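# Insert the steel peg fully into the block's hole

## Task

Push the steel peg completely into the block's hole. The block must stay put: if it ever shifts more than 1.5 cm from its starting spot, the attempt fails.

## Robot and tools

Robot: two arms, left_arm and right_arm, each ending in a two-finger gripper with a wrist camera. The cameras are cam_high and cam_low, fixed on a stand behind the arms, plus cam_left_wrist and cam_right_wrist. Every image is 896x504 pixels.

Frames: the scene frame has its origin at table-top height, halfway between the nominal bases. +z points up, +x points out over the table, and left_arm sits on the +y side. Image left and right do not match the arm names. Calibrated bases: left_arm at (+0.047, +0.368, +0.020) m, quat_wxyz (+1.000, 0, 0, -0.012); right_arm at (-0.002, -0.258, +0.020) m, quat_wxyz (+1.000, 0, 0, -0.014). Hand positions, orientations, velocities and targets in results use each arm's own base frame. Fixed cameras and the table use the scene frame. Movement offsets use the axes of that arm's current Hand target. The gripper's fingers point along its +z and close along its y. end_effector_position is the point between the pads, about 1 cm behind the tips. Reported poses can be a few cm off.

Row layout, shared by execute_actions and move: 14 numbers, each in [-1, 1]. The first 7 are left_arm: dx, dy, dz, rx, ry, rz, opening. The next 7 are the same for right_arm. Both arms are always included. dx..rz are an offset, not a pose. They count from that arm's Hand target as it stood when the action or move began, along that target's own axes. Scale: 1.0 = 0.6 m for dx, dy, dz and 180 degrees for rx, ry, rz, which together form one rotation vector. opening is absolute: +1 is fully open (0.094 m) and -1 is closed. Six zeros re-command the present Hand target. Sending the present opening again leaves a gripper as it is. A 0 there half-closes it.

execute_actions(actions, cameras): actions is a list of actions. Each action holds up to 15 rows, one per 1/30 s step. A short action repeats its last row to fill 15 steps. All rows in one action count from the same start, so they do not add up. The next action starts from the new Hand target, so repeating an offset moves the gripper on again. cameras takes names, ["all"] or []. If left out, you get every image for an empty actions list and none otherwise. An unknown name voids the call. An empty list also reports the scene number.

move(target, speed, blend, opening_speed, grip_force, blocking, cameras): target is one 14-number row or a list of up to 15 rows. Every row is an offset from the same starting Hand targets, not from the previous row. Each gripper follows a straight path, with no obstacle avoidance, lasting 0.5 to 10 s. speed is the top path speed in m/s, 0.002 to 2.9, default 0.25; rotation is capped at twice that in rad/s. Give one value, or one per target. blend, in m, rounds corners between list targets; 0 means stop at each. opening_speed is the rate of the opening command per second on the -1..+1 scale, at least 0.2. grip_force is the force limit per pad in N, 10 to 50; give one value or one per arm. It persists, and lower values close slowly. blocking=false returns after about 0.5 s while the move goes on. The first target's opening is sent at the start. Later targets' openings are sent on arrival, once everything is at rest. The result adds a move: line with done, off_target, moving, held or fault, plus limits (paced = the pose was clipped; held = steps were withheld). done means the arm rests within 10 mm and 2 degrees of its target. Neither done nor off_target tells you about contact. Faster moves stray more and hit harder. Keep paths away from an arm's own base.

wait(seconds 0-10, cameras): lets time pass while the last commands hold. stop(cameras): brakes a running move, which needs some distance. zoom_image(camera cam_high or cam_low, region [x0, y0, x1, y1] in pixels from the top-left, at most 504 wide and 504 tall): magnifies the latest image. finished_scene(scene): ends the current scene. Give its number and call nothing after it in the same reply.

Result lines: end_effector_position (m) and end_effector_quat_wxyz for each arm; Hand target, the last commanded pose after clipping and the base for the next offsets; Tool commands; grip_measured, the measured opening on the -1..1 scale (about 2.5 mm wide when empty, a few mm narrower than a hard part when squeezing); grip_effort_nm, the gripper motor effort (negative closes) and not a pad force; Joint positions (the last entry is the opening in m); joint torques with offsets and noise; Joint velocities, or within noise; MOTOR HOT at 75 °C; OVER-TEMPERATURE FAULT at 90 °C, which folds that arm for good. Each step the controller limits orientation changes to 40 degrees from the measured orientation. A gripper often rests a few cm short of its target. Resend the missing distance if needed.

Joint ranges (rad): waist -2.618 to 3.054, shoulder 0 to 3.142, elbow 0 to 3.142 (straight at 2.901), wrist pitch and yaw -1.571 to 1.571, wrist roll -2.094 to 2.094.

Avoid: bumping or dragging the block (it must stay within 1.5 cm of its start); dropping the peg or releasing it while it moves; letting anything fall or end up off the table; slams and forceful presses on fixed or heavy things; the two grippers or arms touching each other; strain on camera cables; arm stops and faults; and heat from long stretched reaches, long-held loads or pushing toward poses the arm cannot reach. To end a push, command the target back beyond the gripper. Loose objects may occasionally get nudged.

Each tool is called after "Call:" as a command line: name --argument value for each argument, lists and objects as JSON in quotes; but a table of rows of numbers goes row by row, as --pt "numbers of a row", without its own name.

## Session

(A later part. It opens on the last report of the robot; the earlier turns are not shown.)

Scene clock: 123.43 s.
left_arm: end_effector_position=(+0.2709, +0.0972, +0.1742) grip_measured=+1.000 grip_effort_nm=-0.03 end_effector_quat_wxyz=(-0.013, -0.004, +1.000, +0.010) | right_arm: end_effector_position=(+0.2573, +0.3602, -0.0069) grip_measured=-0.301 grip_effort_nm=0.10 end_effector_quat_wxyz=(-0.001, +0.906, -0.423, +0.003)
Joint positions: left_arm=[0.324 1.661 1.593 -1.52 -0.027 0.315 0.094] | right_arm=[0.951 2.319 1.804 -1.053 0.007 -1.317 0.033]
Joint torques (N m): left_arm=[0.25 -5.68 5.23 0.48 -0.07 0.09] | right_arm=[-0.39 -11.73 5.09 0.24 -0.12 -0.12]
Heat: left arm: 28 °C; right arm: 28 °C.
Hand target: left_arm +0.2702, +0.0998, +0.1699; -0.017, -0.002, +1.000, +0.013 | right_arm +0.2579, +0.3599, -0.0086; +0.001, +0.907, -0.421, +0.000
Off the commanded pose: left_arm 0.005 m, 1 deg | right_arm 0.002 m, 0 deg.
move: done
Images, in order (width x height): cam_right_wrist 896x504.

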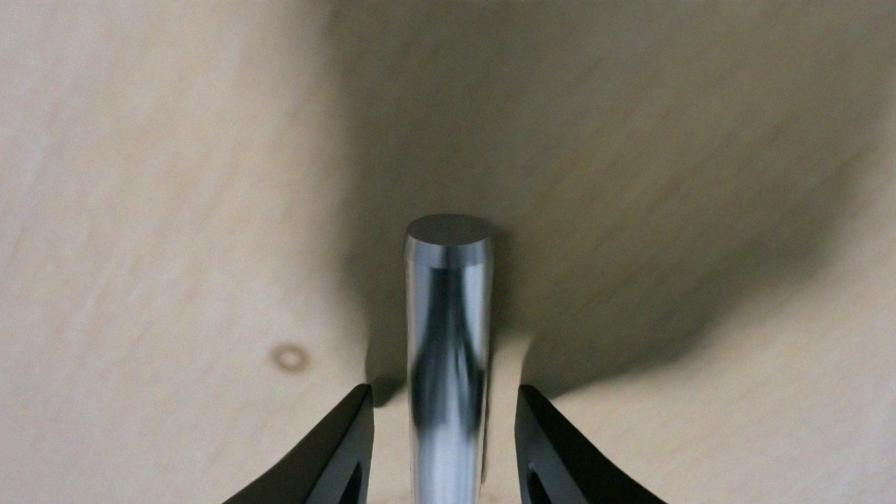

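Call:
move --pt "0 0 0 0 0 0 1 0 0 -0.233 0 0 0 -0.3" --pt "0 0 0 0 0 0 1 0.567 0.387 -0.348 0 0 0.4 -0.3" --speed '[0.15, 0.35]' --blend '[0.04, 0]' --cameras '["cam_high", "cam_low"]'

Scene clock: 130.63 s.
left_arm: end_effector_position=(+0.2709, +0.0972, +0.1742) grip_measured=+1.000 grip_effort_nm=-0.03 end_effector_quat_wxyz=(-0.013, -0.004, +1.000, +0.010) | right_arm: end_effector_position=(+0.2987, -0.0513, +0.1898) grip_measured=-0.301 grip_effort_nm=0.10 end_effector_quat_wxyz=(+0.000, -0.482, +0.876, -0.007)
Joint positions: left_arm=[0.324 1.661 1.593 -1.52 -0.027 0.315 0.094] | right_arm=[-0.167 1.708 1.709 -1.563 0.01 -1.173 0.033]
Joint torques (N m): left_arm=[0.25 -5.67 5.22 0.48 -0.07 0.08] | right_arm=[0.25 -8.16 6.75 0.14 -0.14 -0.17]
Heat: left arm: 27 °C; right arm: 29 °C.
Hand target: left_arm +0.2702, +0.0998, +0.1699; -0.017, -0.002, +1.000, +0.013 | right_arm +0.3001, -0.0496, +0.2005; +0.000, -0.486, +0.874, +0.000
Off the commanded pose: left_arm 0.005 m, 1 deg | right_arm 0.011 m, 1 deg.
joint sent to its limit (right arm) — joint 4 (wrist pitch), lower limit. The joint targets still meet the commanded pose.
move: off_target (right_arm)
Images, in order (width x height): cam_high 896x504, cam_low 896x504.

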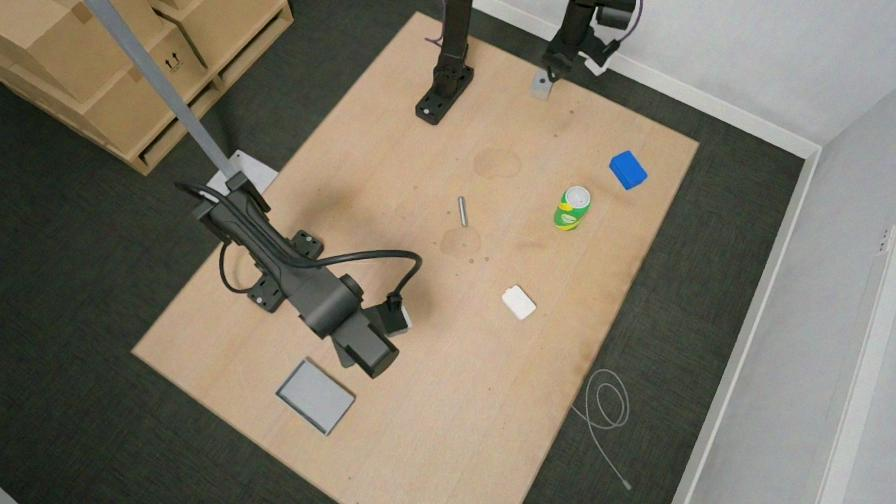

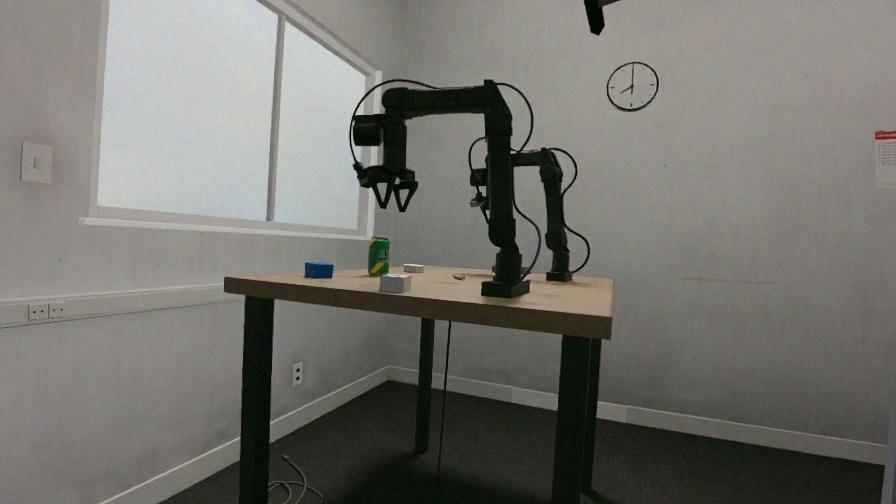

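Call:
move --pt "-0.0655 -0.3165 0.006 -0.0168 0.0321 0.1388 -0.2 0 0 0 0 0 0 -0.3" --pt "0.0525 -0.6423 0.0683 -0.0335 0.0642 0.2775 -0.2 0 0 0 0 0 0 -0.3" --speed 0.3 --blend '[0.08, 0]' --cameras '["cam_left_wrist", "cam_high"]'

Scene clock: 141.07 s.
left_arm: end_effector_position=(+0.2359, -0.2825, +0.1188) grip_measured=-0.198 grip_effort_nm=-0.15 end_effector_quat_wxyz=(-0.064, +0.427, +0.901, +0.036) | right_arm: end_effector_position=(+0.2986, -0.0513, +0.1898) grip_measured=-0.301 grip_effort_nm=0.10 end_effector_quat_wxyz=(+0.000, -0.482, +0.876, -0.007)
Joint positions: left_arm=[-0.882 2.101 1.942 -1.558 -0.01 0.002 0.038] | right_arm=[-0.167 1.708 1.709 -1.564 0.01 -1.174 0.033]
Joint torques (N m): left_arm=[0.42 -7.94 8.58 -0.02 0.13 -0.06] | right_arm=[0.18 -8.38 6.91 0.14 -0.13 -0.11]
Heat: left arm: 28 °C; right arm: 28 °C.
Hand target: left_arm +0.2384, -0.2846, +0.1199; -0.118, +0.419, +0.898, +0.056 | right_arm +0.3001, -0.0496, +0.2005; +0.000, -0.486, +0.874, +0.000
Off the commanded pose: left_arm 0.003 m, 7 deg | right_arm 0.011 m, 1 deg.
joint sent to its limit (left arm) — joint 4 (wrist pitch), lower limit. The joint targets are off in orientation, not in position.
joint sent to its limit (right arm) — joint 4 (wrist pitch), lower limit. The joint targets still meet the commanded pose.
move: off_target (left_arm, right_arm)
Images, in order (width x height): cam_high 896x504, cam_left_wrist 896x504.

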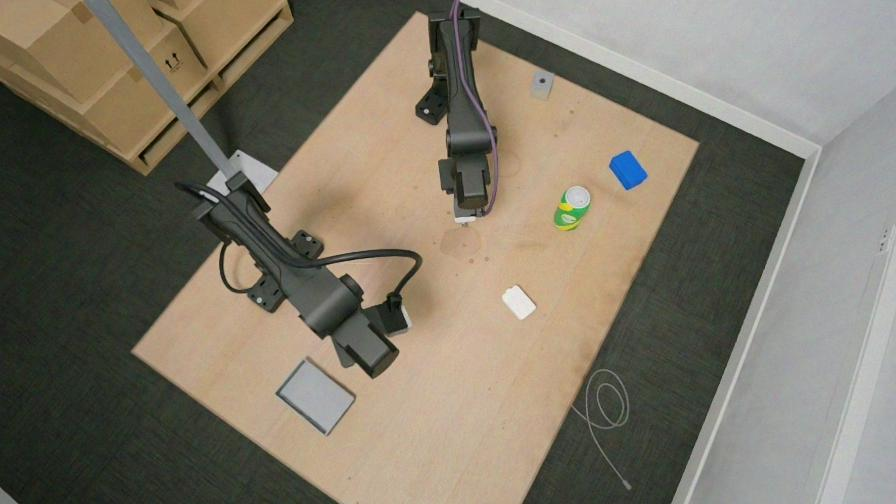

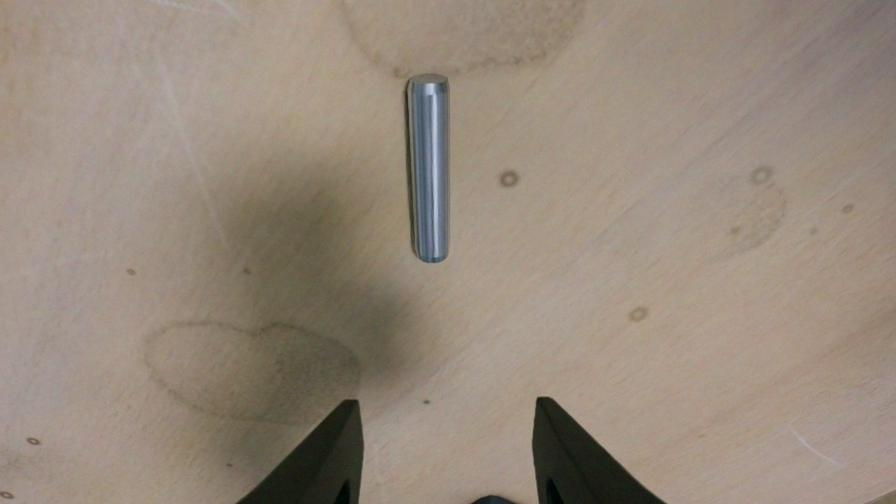

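Call:
move --target '[-0.0612, 0.0148, 0.1042, 0, 0, 0, -0.2, 0, 0, 0, 0, 0, 0, -0.3]' --speed 0.15 --cameras '["cam_left_wrist"]'

Scene clock: 146.20 s.
left_arm: end_effector_position=(+0.2514, -0.2886, +0.0516) grip_measured=-0.198 grip_effort_nm=-0.14 end_effector_quat_wxyz=(-0.125, +0.418, +0.898, +0.062) | right_arm: end_effector_position=(+0.2986, -0.0513, +0.1898) grip_measured=-0.301 grip_effort_nm=0.10 end_effector_quat_wxyz=(+0.000, -0.482, +0.876, -0.007)
Joint positions: left_arm=[-0.861 2.324 2.009 -1.535 -0.01 0.009 0.038] | right_arm=[-0.167 1.708 1.709 -1.564 0.01 -1.174 0.033]
Joint torques (N m): left_arm=[0.42 -9.25 8.23 -0.08 0.08 0.1] | right_arm=[0.09 -8.28 6.91 0.19 -0.07 -0.11]
Heat: left arm: 28 °C; right arm: 28 °C.
Hand target: left_arm +0.2577, -0.2935, +0.0498; -0.118, +0.419, +0.898, +0.056 | right_arm +0.3001, -0.0496, +0.2005; +0.000, -0.486, +0.874, +0.000
Off the commanded pose: left_arm 0.008 m, 1 deg | right_arm 0.011 m, 1 deg.
joint sent to its limit (right arm) — joint 4 (wrist pitch), lower limit. The joint targets still meet the commanded pose.
move: off_target (right_arm)
Images, in order (width x height): cam_left_wrist 896x504.

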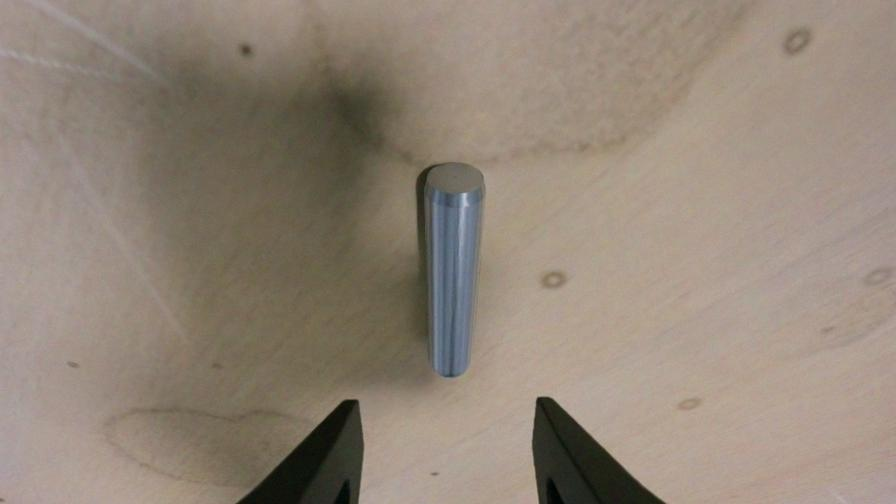

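Call:
move --target '[-0.025, -0.0025, 0.0688, 0, 0, 0, -0.2, 0, 0, 0, 0, 0, 0, -0.3]' --speed 0.1 --cameras '["cam_left_wrist"]'

Scene clock: 153.47 s.
left_arm: end_effector_position=(+0.2604, -0.2991, +0.0169) grip_measured=-0.198 grip_effort_nm=-0.14 end_effector_quat_wxyz=(-0.109, +0.419, +0.900, +0.055) | right_arm: end_effector_position=(+0.2986, -0.0513, +0.1898) grip_measured=-0.301 grip_effort_nm=0.10 end_effector_quat_wxyz=(+0.000, -0.482, +0.876, -0.007)
Joint positions: left_arm=[-0.861 2.368 1.956 -1.403 -0.01 0.009 0.038] | right_arm=[-0.167 1.708 1.709 -1.564 0.01 -1.174 0.033]
Joint torques (N m): left_arm=[0.16 -9.37 4.92 0.06 0.09 0.05] | right_arm=[0.03 -8.12 6.86 0.13 -0.03 -0.17]
Heat: left arm: 28 °C; right arm: 28 °C.
Hand target: left_arm +0.2590, -0.2974, +0.0062; -0.118, +0.419, +0.898, +0.056 | right_arm +0.3001, -0.0496, +0.2005; +0.000, -0.486, +0.874, +0.000
Off the commanded pose: left_arm 0.011 m, 1 deg | right_arm 0.011 m, 1 deg.
joint sent to its limit (right arm) — joint 4 (wrist pitch), lower limit. The joint targets still meet the commanded pose.
move: off_target (left_arm, right_arm)
Images, in order (width x height): cam_left_wrist 896x504.

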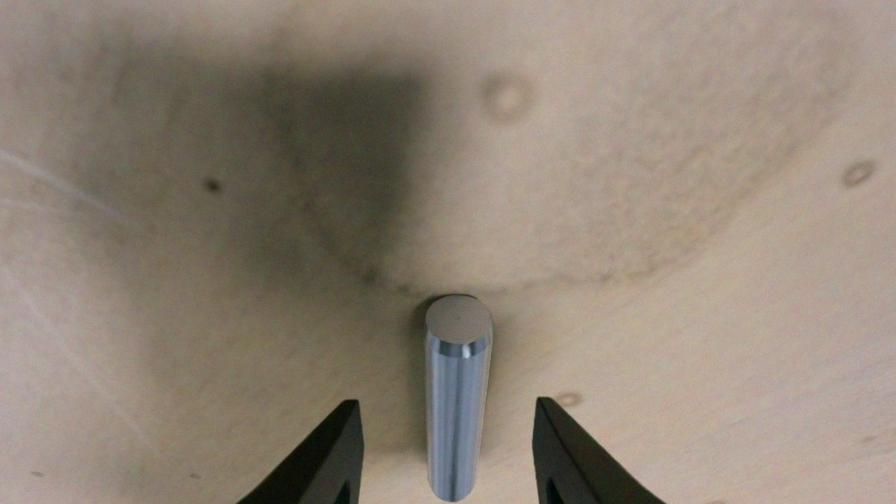

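Call:
move --target '[0.0055, -0.0037, 0.0188, 0, 0, 0, -0.2, 0, 0, 0, 0, 0, 0, -0.3]' --speed 0.06 --cameras '["cam_left_wrist"]'

Scene clock: 157.90 s.
left_arm: end_effector_position=(+0.2564, -0.2944, +0.0016) grip_measured=-0.198 grip_effort_nm=-0.15 end_effector_quat_wxyz=(-0.114, +0.419, +0.899, +0.057) | right_arm: end_effector_position=(+0.2986, -0.0513, +0.1898) grip_measured=-0.301 grip_effort_nm=0.10 end_effector_quat_wxyz=(+0.000, -0.482, +0.876, -0.007)
Joint positions: left_arm=[-0.861 2.368 1.891 -1.35 -0.01 0.009 0.038] | right_arm=[-0.167 1.708 1.709 -1.564 0.01 -1.174 0.033]
Joint torques (N m): left_arm=[-0.24 -10.4 4.45 0.04 0.1 0] | right_arm=[0.06 -8.25 6.9 0.14 -0.16 -0.17]
Heat: left arm: 28 °C; right arm: 28 °C.
Hand target: left_arm +0.2534, -0.2941, -0.0039; -0.118, +0.419, +0.898, +0.056 | right_arm +0.3001, -0.0496, +0.2005; +0.000, -0.486, +0.874, +0.000
Off the commanded pose: left_arm 0.006 m, 1 deg | right_arm 0.011 m, 1 deg.
joint sent to its limit (right arm) — joint 4 (wrist pitch), lower limit. The joint targets still meet the commanded pose.
move: off_target (right_arm)
Images, in order (width x height): cam_left_wrist 896x504.

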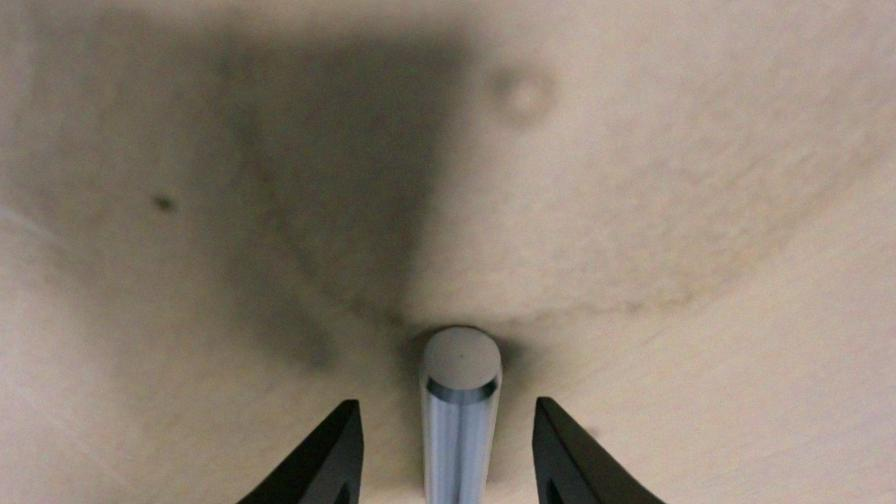

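Call:
move --pt "0 -0.0042 0.01 0 0 0 -0.2 0 0 0 0 0 0 -0.3" --pt "0 -0.0042 0.01 0 0 0 -0.9 0 0 0 0 0 0 -0.3" --speed 0.05 --opening_speed 0.6 --cameras '["cam_left_wrist"]'

Scene clock: 163.90 s.
left_arm: end_effector_position=(+0.2556, -0.2935, -0.0040) grip_measured=-0.653 grip_effort_nm=-1.06 end_effector_quat_wxyz=(-0.114, +0.418, +0.900, +0.057) | right_arm: end_effector_position=(+0.2986, -0.0513, +0.1898) grip_measured=-0.301 grip_effort_nm=0.10 end_effector_quat_wxyz=(+0.000, -0.482, +0.876, -0.007)
Joint positions: left_arm=[-0.861 2.368 1.868 -1.326 -0.01 0.007 0.016] | right_arm=[-0.167 1.708 1.709 -1.564 0.01 -1.174 0.033]
Joint torques (N m): left_arm=[-0.69 -10.39 4.37 0.03 0.11 -0.03] | right_arm=[0.08 -7.92 6.8 0.1 -0.08 -0.16]
Heat: left arm: 28 °C; right arm: 27 °C.
Hand target: left_arm +0.2504, -0.2945, -0.0097; -0.118, +0.419, +0.898, +0.056 | right_arm +0.3001, -0.0496, +0.2005; +0.000, -0.486, +0.874, +0.000
Off the commanded pose: left_arm 0.008 m, 1 deg | right_arm 0.011 m, 1 deg.
joint sent to its limit (right arm) — joint 4 (wrist pitch), lower limit. The joint targets still meet the commanded pose.
move: off_target (right_arm)
Images, in order (width x height): cam_left_wrist 896x504.

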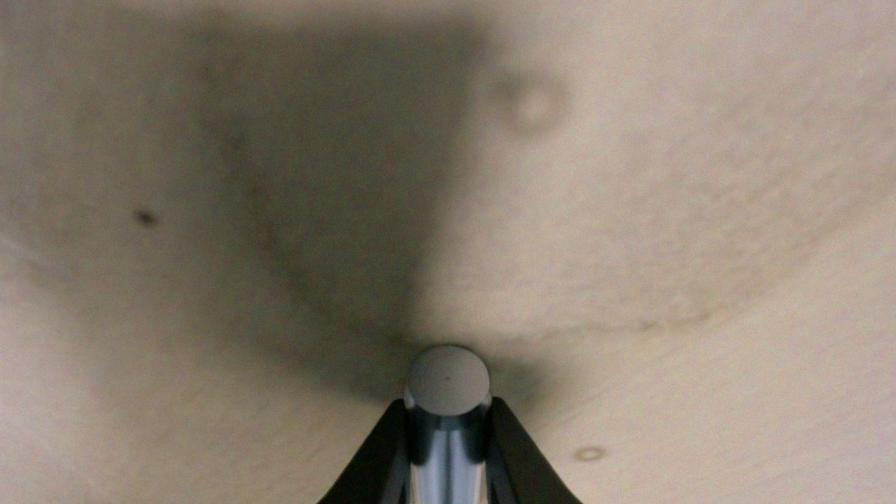

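Call:
move --pt "0.0302 0 -0.1127 0 0 0 -0.9 0 0 0 0 0 0 -0.3" --pt "0.0731 0.1026 -0.1012 0.1294 0 -0.483 -0.9 0 0 0 0 0 0 -0.3" --speed '[0.1, 0.25]' --blend '[0.02, 0]' --cameras '["cam_left_wrist"]'

Scene clock: 186.03 s.
left_arm: end_effector_position=(+0.2824, -0.2340, +0.0509) grip_measured=-0.653 grip_effort_nm=-1.06 end_effector_quat_wxyz=(-0.122, -0.333, +0.934, -0.028) | right_arm: end_effector_position=(+0.2986, -0.0513, +0.1898) grip_measured=-0.301 grip_effort_nm=0.10 end_effector_quat_wxyz=(+0.000, -0.482, +0.876, -0.007)
Joint positions: left_arm=[-0.583 2.061 1.596 -1.209 0.229 -1.257 0.016] | right_arm=[-0.167 1.708 1.709 -1.564 0.01 -1.174 0.033]
Joint torques (N m): left_arm=[0.36 -11.79 4.78 0.26 0.36 -0.07] | right_arm=[-0.01 -8.06 6.83 0.11 -0.15 -0.13]
Heat: left arm: 29 °C; right arm: 27 °C.
Hand target: left_arm +0.2804, -0.2347, +0.0604; -0.122, -0.339, +0.932, -0.044 | right_arm +0.3001, -0.0496, +0.2005; +0.000, -0.486, +0.874, +0.000
Off the commanded pose: left_arm 0.010 m, 2 deg | right_arm 0.011 m, 1 deg.
joint sent to its limit (right arm) — joint 4 (wrist pitch), lower limit. The joint targets still meet the commanded pose.
move: off_target (right_arm)
Images, in order (width x height): cam_left_wrist 896x504.

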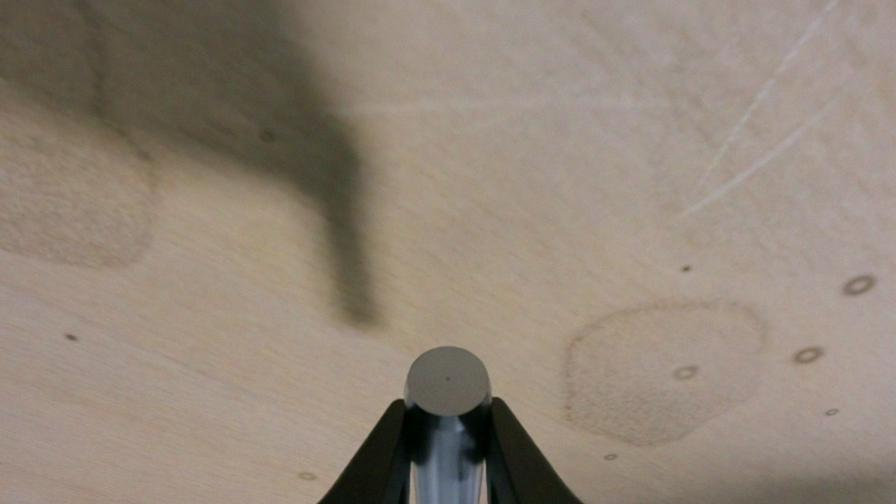

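Call:
move --target '[-0.0214, 0, 0.0806, 0, 0, 0, -0.9, 0, 0, 0, 0, 0, 0, -0.3]' --speed 0.08 --cameras '["cam_left_wrist"]'

Scene clock: 188.63 s.
left_arm: end_effector_position=(+0.2854, -0.2361, +0.0192) grip_measured=-0.653 grip_effort_nm=-1.07 end_effector_quat_wxyz=(-0.107, -0.332, +0.936, -0.049) | right_arm: end_effector_position=(+0.2986, -0.0513, +0.1898) grip_measured=-0.301 grip_effort_nm=0.10 end_effector_quat_wxyz=(+0.000, -0.482, +0.876, -0.007)
Joint positions: left_arm=[-0.583 2.062 1.47 -1.032 0.23 -1.258 0.016] | right_arm=[-0.167 1.708 1.709 -1.564 0.01 -1.174 0.033]
Joint torques (N m): left_arm=[0.36 -7.61 4.78 0.36 0.35 -0.07] | right_arm=[-0.09 -8.06 6.83 0.12 -0.11 -0.17]
Heat: left arm: 29 °C; right arm: 27 °C.
Hand target: left_arm +0.2803, -0.2347, +0.0104; -0.122, -0.339, +0.932, -0.044 | right_arm +0.3001, -0.0496, +0.2005; +0.000, -0.486, +0.874, +0.000
Off the commanded pose: left_arm 0.010 m, 2 deg | right_arm 0.011 m, 1 deg.
joint sent to its limit (right arm) — joint 4 (wrist pitch), lower limit. The joint targets still meet the commanded pose.
move: off_target (right_arm)
Images, in order (width x height): cam_left_wrist 896x504.

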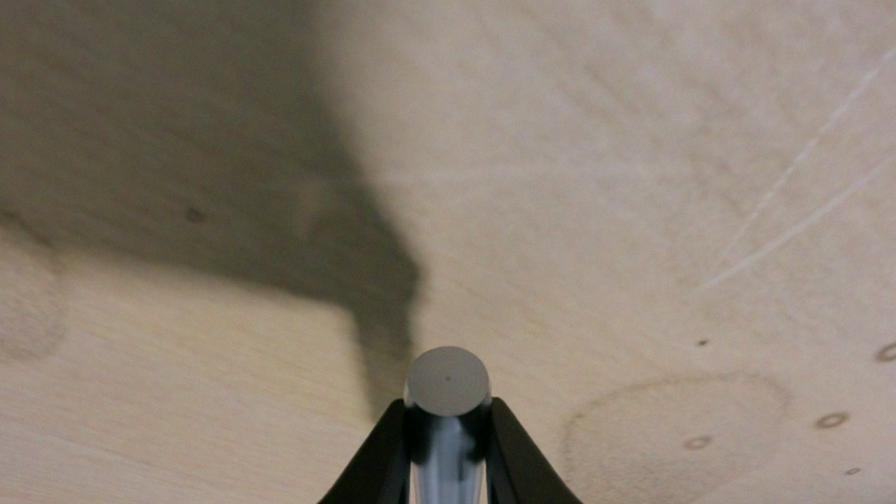

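Call:
move --target '[-0.0077, 0, 0.029, 0, 0, 0, -0.9, 0, 0, 0, 0, 0, 0, -0.3]' --speed 0.05 --cameras '["cam_left_wrist"]'

Scene clock: 190.83 s.
left_arm: end_effector_position=(+0.2857, -0.2363, +0.0008) grip_measured=-0.653 grip_effort_nm=-1.06 end_effector_quat_wxyz=(-0.107, -0.332, +0.936, -0.048) | right_arm: end_effector_position=(+0.2986, -0.0513, +0.1898) grip_measured=-0.301 grip_effort_nm=0.10 end_effector_quat_wxyz=(+0.000, -0.482, +0.876, -0.007)
Joint positions: left_arm=[-0.583 2.09 1.435 -0.969 0.23 -1.258 0.016] | right_arm=[-0.167 1.708 1.709 -1.564 0.01 -1.174 0.033]
Joint torques (N m): left_arm=[0.35 -7.73 4.7 0.36 0.35 -0.07] | right_arm=[-0.09 -8.05 6.87 0.08 -0.13 -0.14]
Heat: left arm: 29 °C; right arm: 27 °C.
Hand target: left_arm +0.2804, -0.2348, -0.0077; -0.122, -0.339, +0.932, -0.044 | right_arm +0.3001, -0.0496, +0.2005; +0.000, -0.486, +0.874, +0.000
Off the commanded pose: left_arm 0.010 m, 2 deg | right_arm 0.011 m, 1 deg.
joint sent to its limit (right arm) — joint 4 (wrist pitch), lower limit. The joint targets still meet the commanded pose.
move: off_target (right_arm)
Images, in order (width x height): cam_left_wrist 896x504.

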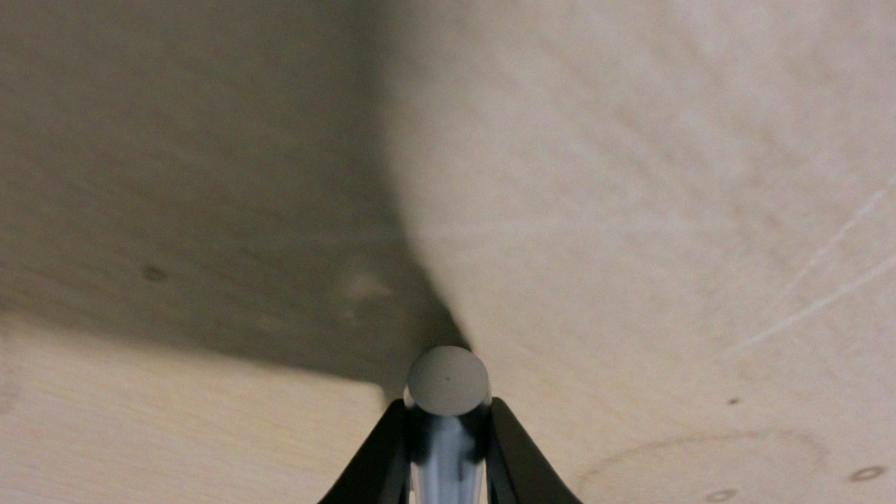

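Call:
move --target '[-0.0021, 0, 0.0081, 0, 0, 0, -0.9, 0, 0, 0, 0, 0, 0, -0.3]' --speed 0.03 --cameras '[]'

Call:
move --target '[-0.0021, 0, 0.0081, 0, 0, 0, -0.9, 0, 0, 0, 0, 0, 0, -0.3]' --speed 0.03 --cameras '["cam_left_wrist"]'

Scene clock: 193.87 s.
left_arm: end_effector_position=(+0.2859, -0.2365, -0.0037) grip_measured=-0.653 grip_effort_nm=-1.06 end_effector_quat_wxyz=(-0.107, -0.332, +0.936, -0.049) | right_arm: end_effector_position=(+0.2986, -0.0513, +0.1898) grip_measured=-0.301 grip_effort_nm=0.10 end_effector_quat_wxyz=(+0.000, -0.482, +0.876, -0.007)
Joint positions: left_arm=[-0.583 2.097 1.427 -0.953 0.23 -1.258 0.016] | right_arm=[-0.167 1.708 1.709 -1.564 0.01 -1.174 0.033]
Joint torques (N m): left_arm=[0.35 -7.66 4.6 0.38 0.35 -0.07] | right_arm=[-0.13 -8.28 6.83 0.11 -0.1 -0.16]
Heat: left arm: 29 °C; right arm: 27 °C.
Hand target: left_arm +0.2804, -0.2348, -0.0126; -0.122, -0.339, +0.932, -0.044 | right_arm +0.3001, -0.0496, +0.2005; +0.000, -0.486, +0.874, +0.000
Off the commanded pose: left_arm 0.011 m, 2 deg | right_arm 0.011 m, 1 deg.
joint sent to its limit (right arm) — joint 4 (wrist pitch), lower limit. The joint targets still meet the commanded pose.
move: off_target (left_arm, right_arm)
No camera images: "cameras" was empty.

Scene clock: 194.63 s.
left_arm: end_effector_position=(+0.2871, -0.2385, -0.0046) grip_measured=-0.653 grip_effort_nm=-1.06 end_effector_quat_wxyz=(-0.107, -0.332, +0.936, -0.053) | right_arm: end_effector_position=(+0.2986, -0.0513, +0.1898) grip_measured=-0.301 grip_effort_nm=0.10 end_effector_quat_wxyz=(+0.000, -0.482, +0.876, -0.007)
Joint positions: left_arm=[-0.583 2.1 1.427 -0.943 0.236 -1.258 0.016] | right_arm=[-0.167 1.708 1.709 -1.564 0.01 -1.174 0.033]
Joint torques (N m): left_arm=[0.32 -7.35 3.93 0.44 0.3 -0.07] | right_arm=[-0.06 -8.23 6.75 0.13 -0.12 -0.12]
Heat: left arm: 29 °C; right arm: 27 °C.
Hand target: left_arm +0.2803, -0.2348, -0.0176; -0.122, -0.339, +0.932, -0.044 | right_arm +0.3001, -0.0496, +0.2005; +0.000, -0.486, +0.874, +0.000
Off the commanded pose: left_arm 0.015 m, 2 deg | right_arm 0.011 m, 1 deg.
joint sent to its limit (right arm) — joint 4 (wrist pitch), lower limit. The joint targets still meet the commanded pose.
move: off_target (left_arm, right_arm)
Images, in order (width x height): cam_left_wrist 896x504.

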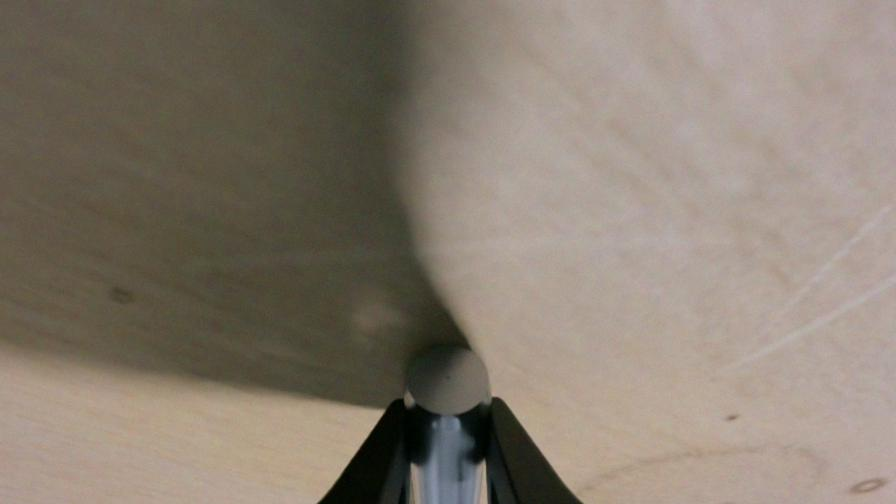

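Call:
move --pt "0.003 0 -0.0113 0 0 0 -0.9 0 0 0 0 0 0 -0.3" --pt "0.003 0 -0.0113 0 0 0 -0.35 0 0 0 0 0 0 -0.3" --speed 0.03 --opening_speed 0.5 --cameras '["cam_left_wrist"]'

Scene clock: 197.63 s.
left_arm: end_effector_position=(+0.2871, -0.2387, -0.0046) grip_measured=-0.352 grip_effort_nm=0.08 end_effector_quat_wxyz=(-0.107, -0.332, +0.936, -0.054) | right_arm: end_effector_position=(+0.2986, -0.0513, +0.1898) grip_measured=-0.301 grip_effort_nm=0.10 end_effector_quat_wxyz=(+0.000, -0.482, +0.876, -0.007)
Joint positions: left_arm=[-0.583 2.1 1.427 -0.942 0.237 -1.258 0.03] | right_arm=[-0.167 1.708 1.709 -1.564 0.01 -1.174 0.033]
Joint torques (N m): left_arm=[0.32 -8.14 4.89 0.24 0.29 -0.07] | right_arm=[-0.06 -8.13 6.91 0.15 -0.12 -0.08]
Heat: left arm: 29 °C; right arm: 27 °C.
Hand target: left_arm +0.2803, -0.2348, -0.0106; -0.122, -0.339, +0.932, -0.044 | right_arm +0.3001, -0.0496, +0.2005; +0.000, -0.486, +0.874, +0.000
Off the commanded pose: left_arm 0.010 m, 2 deg | right_arm 0.011 m, 1 deg.
joint sent to its limit (right arm) — joint 4 (wrist pitch), lower limit. The joint targets still meet the commanded pose.
move: off_target (right_arm)
Images, in order (width x height): cam_left_wrist 896x504.

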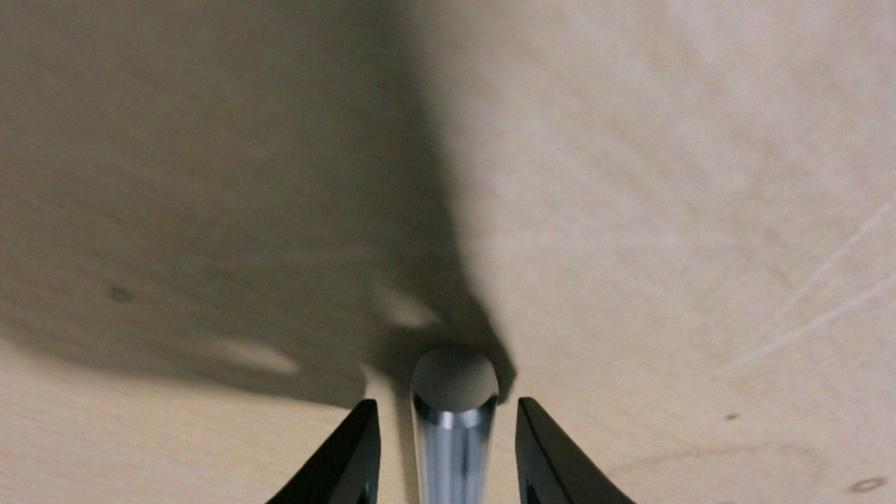

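Call:
move --pt "0.0028 0 -0.0106 0 0 0 -0.35 0 0 0 0 0 0 -0.3" --pt "0.0028 0 -0.0106 0 0.1333 0 -0.35 0 0 0 0 0 0 -0.3" --speed '[0.05, 0.15]' --cameras '["cam_left_wrist", "cam_high"]'

Scene clock: 206.20 s.
left_arm: end_effector_position=(+0.2810, -0.2360, -0.0015) grip_measured=-0.352 grip_effort_nm=0.08 end_effector_quat_wxyz=(-0.294, -0.315, +0.895, -0.116) | right_arm: end_effector_position=(+0.2986, -0.0513, +0.1898) grip_measured=-0.301 grip_effort_nm=0.10 end_effector_quat_wxyz=(+0.000, -0.482, +0.876, -0.007)
Joint positions: left_arm=[-0.43 2.281 1.595 -1.186 0.577 -1.016 0.03] | right_arm=[-0.167 1.708 1.709 -1.564 0.01 -1.174 0.033]
Joint torques (N m): left_arm=[0.92 -7.64 7.1 -0.41 0.53 0.04] | right_arm=[-0.06 -8.25 6.8 0.1 -0.08 -0.16]
Heat: left arm: 30 °C; right arm: 27 °C.
Hand target: left_arm +0.2803, -0.2347, -0.0042; -0.313, -0.322, +0.886, -0.114 | right_arm +0.3001, -0.0496, +0.2005; +0.000, -0.486, +0.874, +0.000
Off the commanded pose: left_arm 0.003 m, 3 deg | right_arm 0.011 m, 1 deg.
joint sent to its limit (right arm) — joint 4 (wrist pitch), lower limit. The joint targets still meet the commanded pose.
move: off_target (left_arm, right_arm)
Images, in order (width x height): cam_high 896x504, cam_left_wrist 896x504.

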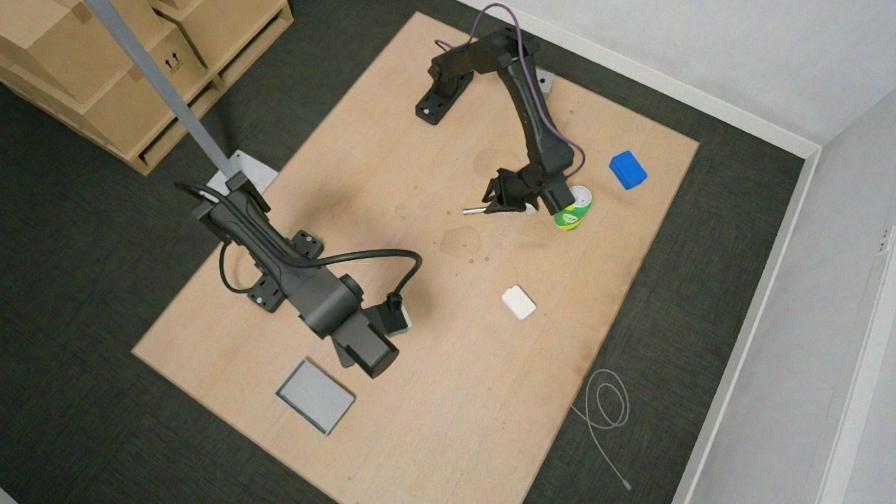

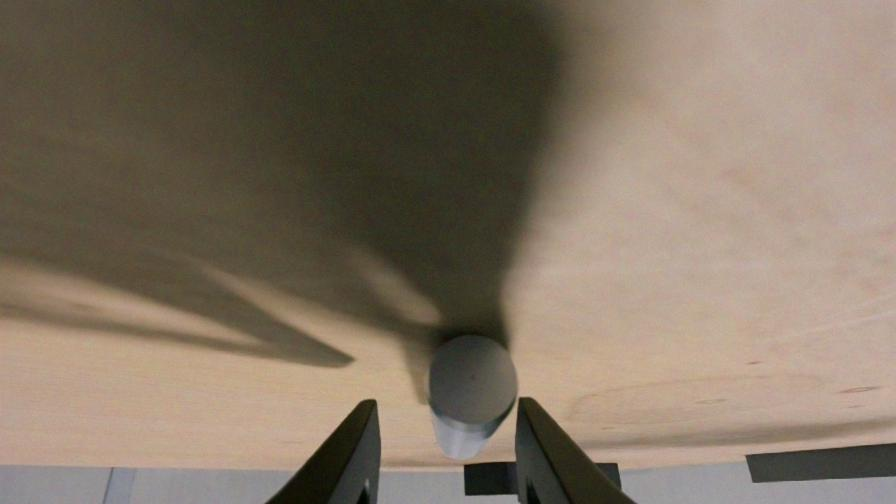

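Call:
move --target '[-0.006, -0.0083, 0.008, 0, 0, 0, -0.35, 0, 0, 0, 0, 0, 0, -0.3]' --speed 0.04 --cameras '["cam_left_wrist"]'

Scene clock: 211.43 s.
left_arm: end_effector_position=(+0.2835, -0.2376, -0.0047) grip_measured=-0.352 grip_effort_nm=0.08 end_effector_quat_wxyz=(-0.297, -0.315, +0.894, -0.115) | right_arm: end_effector_position=(+0.2986, -0.0513, +0.1898) grip_measured=-0.301 grip_effort_nm=0.10 end_effector_quat_wxyz=(+0.000, -0.482, +0.876, -0.007)
Joint positions: left_arm=[-0.43 2.303 1.616 -1.191 0.58 -1.015 0.03] | right_arm=[-0.167 1.708 1.709 -1.564 0.01 -1.174 0.033]
Joint torques (N m): left_arm=[0.44 -7.46 6.95 -0.29 0.53 -0.01] | right_arm=[0.08 -8.14 6.78 0.09 -0.12 -0.17]
Heat: left arm: 29 °C; right arm: 27 °C.
Hand target: left_arm +0.2833, -0.2387, -0.0101; -0.313, -0.322, +0.886, -0.114 | right_arm +0.3001, -0.0496, +0.2005; +0.000, -0.486, +0.874, +0.000
Off the commanded pose: left_arm 0.006 m, 2 deg | right_arm 0.011 m, 1 deg.
joint sent to its limit (right arm) — joint 4 (wrist pitch), lower limit. The joint targets still meet the commanded pose.
move: off_target (right_arm)
Images, in order (width x height): cam_left_wrist 896x504.

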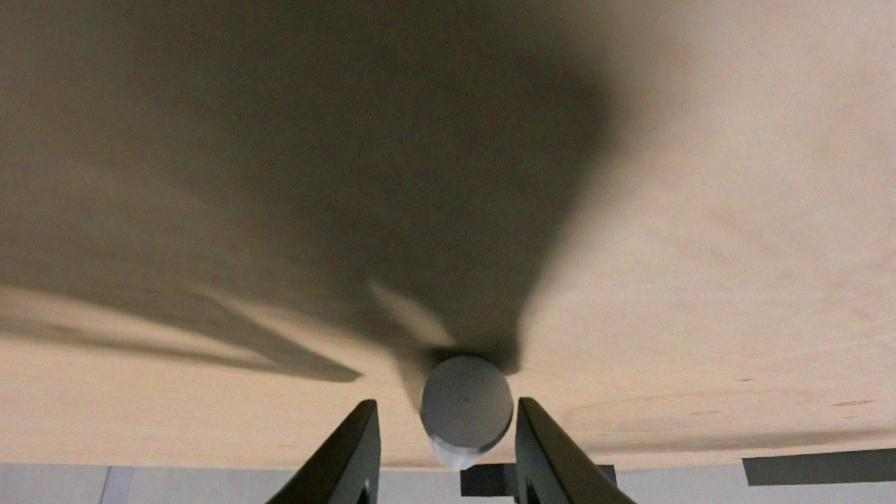

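Call:
move --pt "0 -0.006 0 0 0 0 -0.35 0 0 0 0 0 0 -0.3" --pt "0 -0.006 0 0 0 0 -0.9 0 0 0 0 0 0 -0.3" --speed 0.04 --opening_speed 0.5 --cameras '["cam_left_wrist"]'

Scene clock: 214.93 s.
left_arm: end_effector_position=(+0.2855, -0.2387, -0.0045) grip_measured=-0.657 grip_effort_nm=-1.06 end_effector_quat_wxyz=(-0.299, -0.317, +0.893, -0.113) | right_arm: end_effector_position=(+0.2986, -0.0513, +0.1898) grip_measured=-0.301 grip_effort_nm=0.10 end_effector_quat_wxyz=(+0.000, -0.482, +0.876, -0.007)
Joint positions: left_arm=[-0.43 2.314 1.635 -1.203 0.581 -1.019 0.016] | right_arm=[-0.167 1.708 1.709 -1.564 0.01 -1.174 0.033]
Joint torques (N m): left_arm=[0.14 -7.56 7.05 -0.25 0.53 -0.02] | right_arm=[-0.01 -8.06 6.76 0.09 -0.13 -0.13]
Heat: left arm: 29 °C; right arm: 27 °C.
Hand target: left_arm +0.2856, -0.2414, -0.0101; -0.313, -0.322, +0.886, -0.114 | right_arm +0.3001, -0.0496, +0.2005; +0.000, -0.486, +0.874, +0.000
Off the commanded pose: left_arm 0.006 m, 2 deg | right_arm 0.011 m, 1 deg.
joint sent to its limit (right arm) — joint 4 (wrist pitch), lower limit. The joint targets still meet the commanded pose.
move: off_target (right_arm)
Images, in order (width x height): cam_left_wrist 896x504.

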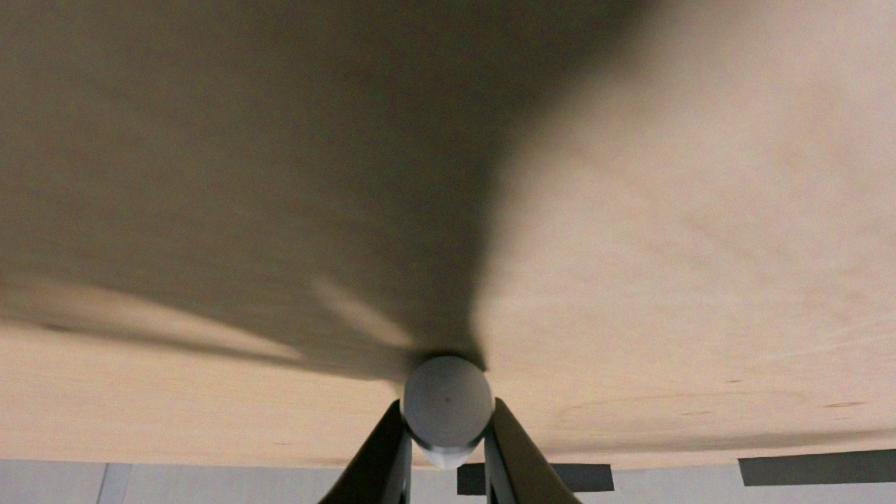

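Call:
move --pt "0.1152 0 -0.1425 0 0 0 -0.9 0 0 0 0 0 0 -0.3" --pt "-0.0253 0.1968 -0.3847 0 -0.21 0 -0.9 0 0 0 0 0 0 -0.3" --pt "-0.1017 0.6125 -0.4252 0 -0.509 0 -0.9 0 0 0 0 0 0 -0.3" --speed '[0.12, 0.25, 0.25]' --blend '[0.03, 0.06, 0]' --cameras '["all"]'

Scene clock: 231.27 s.
left_arm: end_effector_position=(+0.2066, +0.1714, +0.1498) grip_measured=-0.657 grip_effort_nm=-1.06 end_effector_quat_wxyz=(+0.406, -0.310, +0.847, +0.150) | right_arm: end_effector_position=(+0.2986, -0.0513, +0.1898) grip_measured=-0.301 grip_effort_nm=0.10 end_effector_quat_wxyz=(+0.000, -0.482, +0.876, -0.007)
Joint positions: left_arm=[0.672 0.719 0.536 -0.494 -0.025 -0.018 0.016] | right_arm=[-0.167 1.708 1.709 -1.564 0.01 -1.174 0.033]
Joint torques (N m): left_arm=[0.59 -0.64 6.24 2.18 0.13 0.07] | right_arm=[0.09 -8.06 6.78 0.11 -0.12 -0.18]
Heat: left arm: 29 °C; right arm: 27 °C.
Hand target: left_arm +0.2090, +0.1736, +0.1500; +0.417, -0.306, +0.842, +0.152 | right_arm +0.3001, -0.0496, +0.2005; +0.000, -0.486, +0.874, +0.000
Off the commanded pose: left_arm 0.003 m, 1 deg | right_arm 0.011 m, 1 deg.
joint sent to its limit (right arm) — joint 4 (wrist pitch), lower limit. The joint targets still meet the commanded pose.
move: off_target (right_arm)

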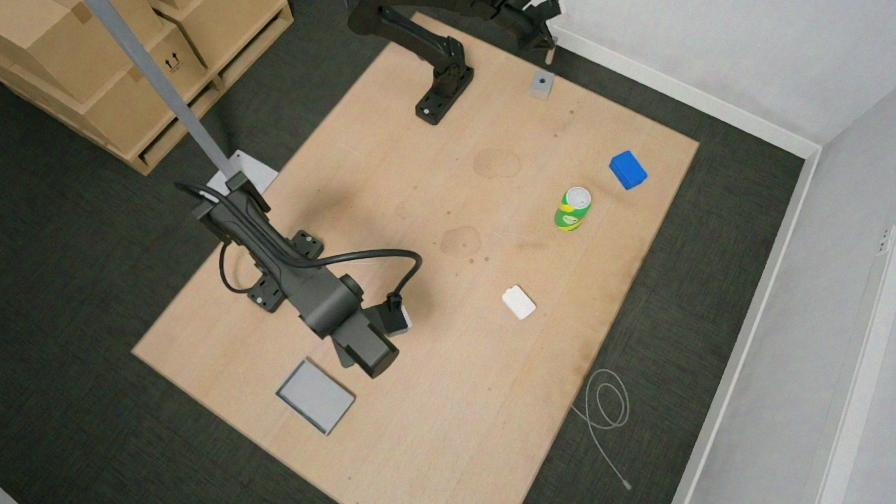

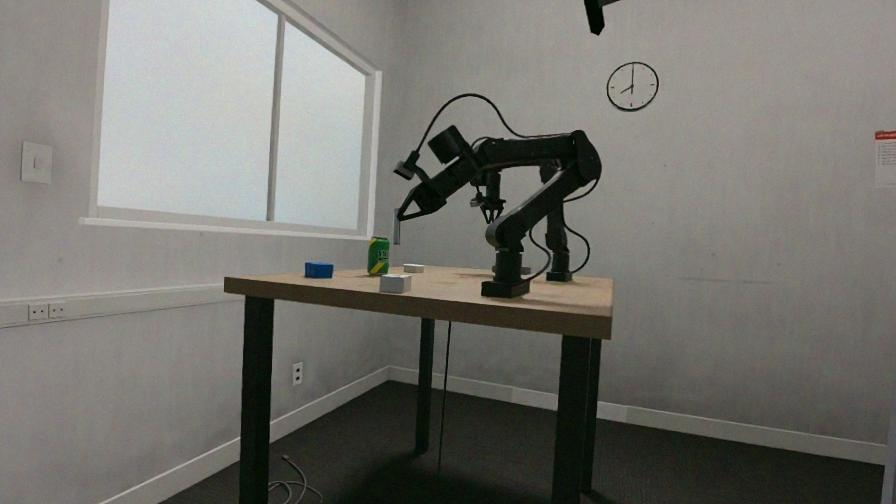

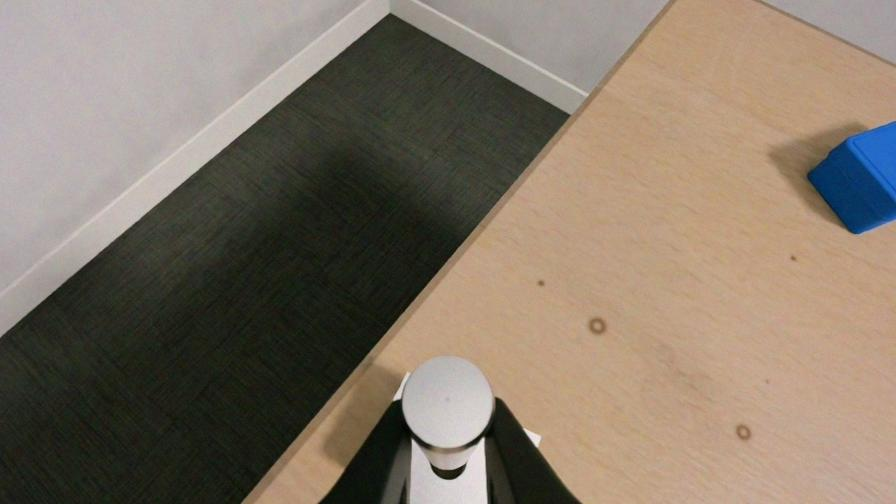

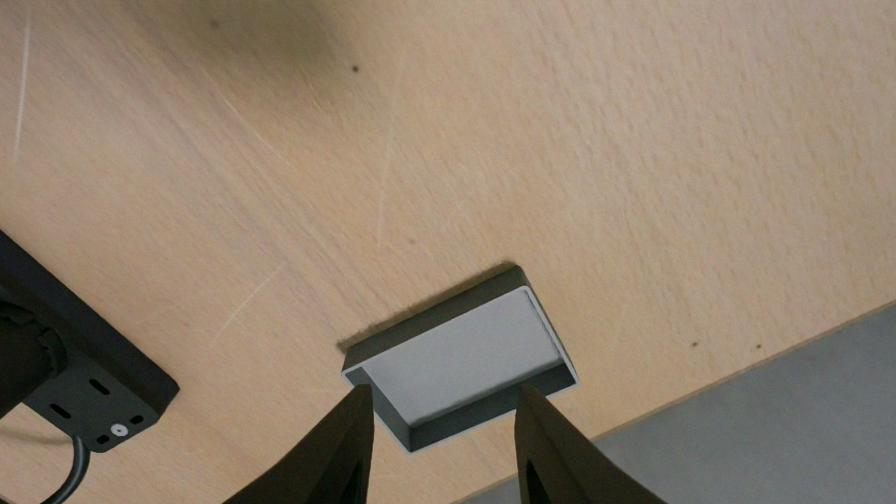

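Call:
zoom_image --camera "cam_left_wrist" --region '[350, 340, 560, 504]'

Call:
zoom_image --camera "cam_low" --region '[350, 190, 450, 310]'

Call:
zoom_image --camera "cam_high" --region '[500, 10, 600, 130]'

Scaled by 2.400.

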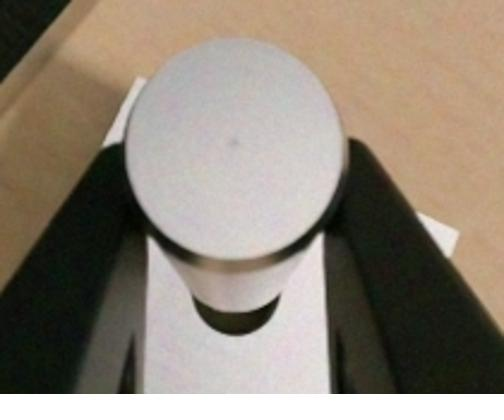

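Scaled by 4.200.

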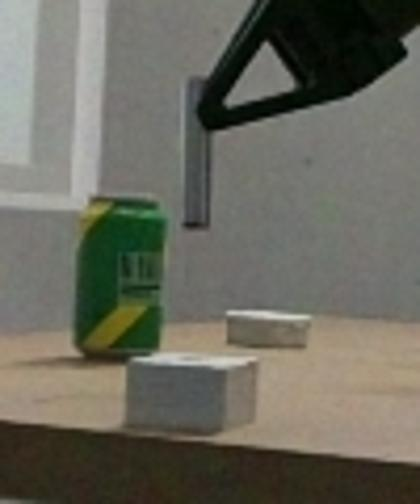

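Scaled by 4.200.

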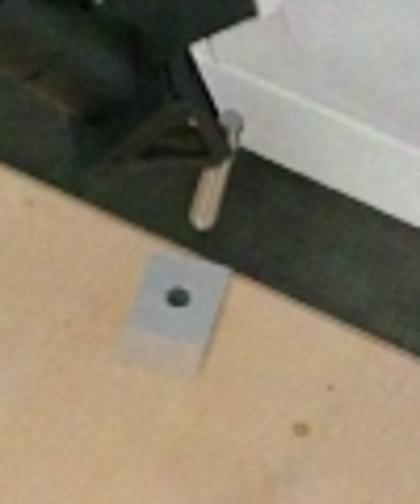

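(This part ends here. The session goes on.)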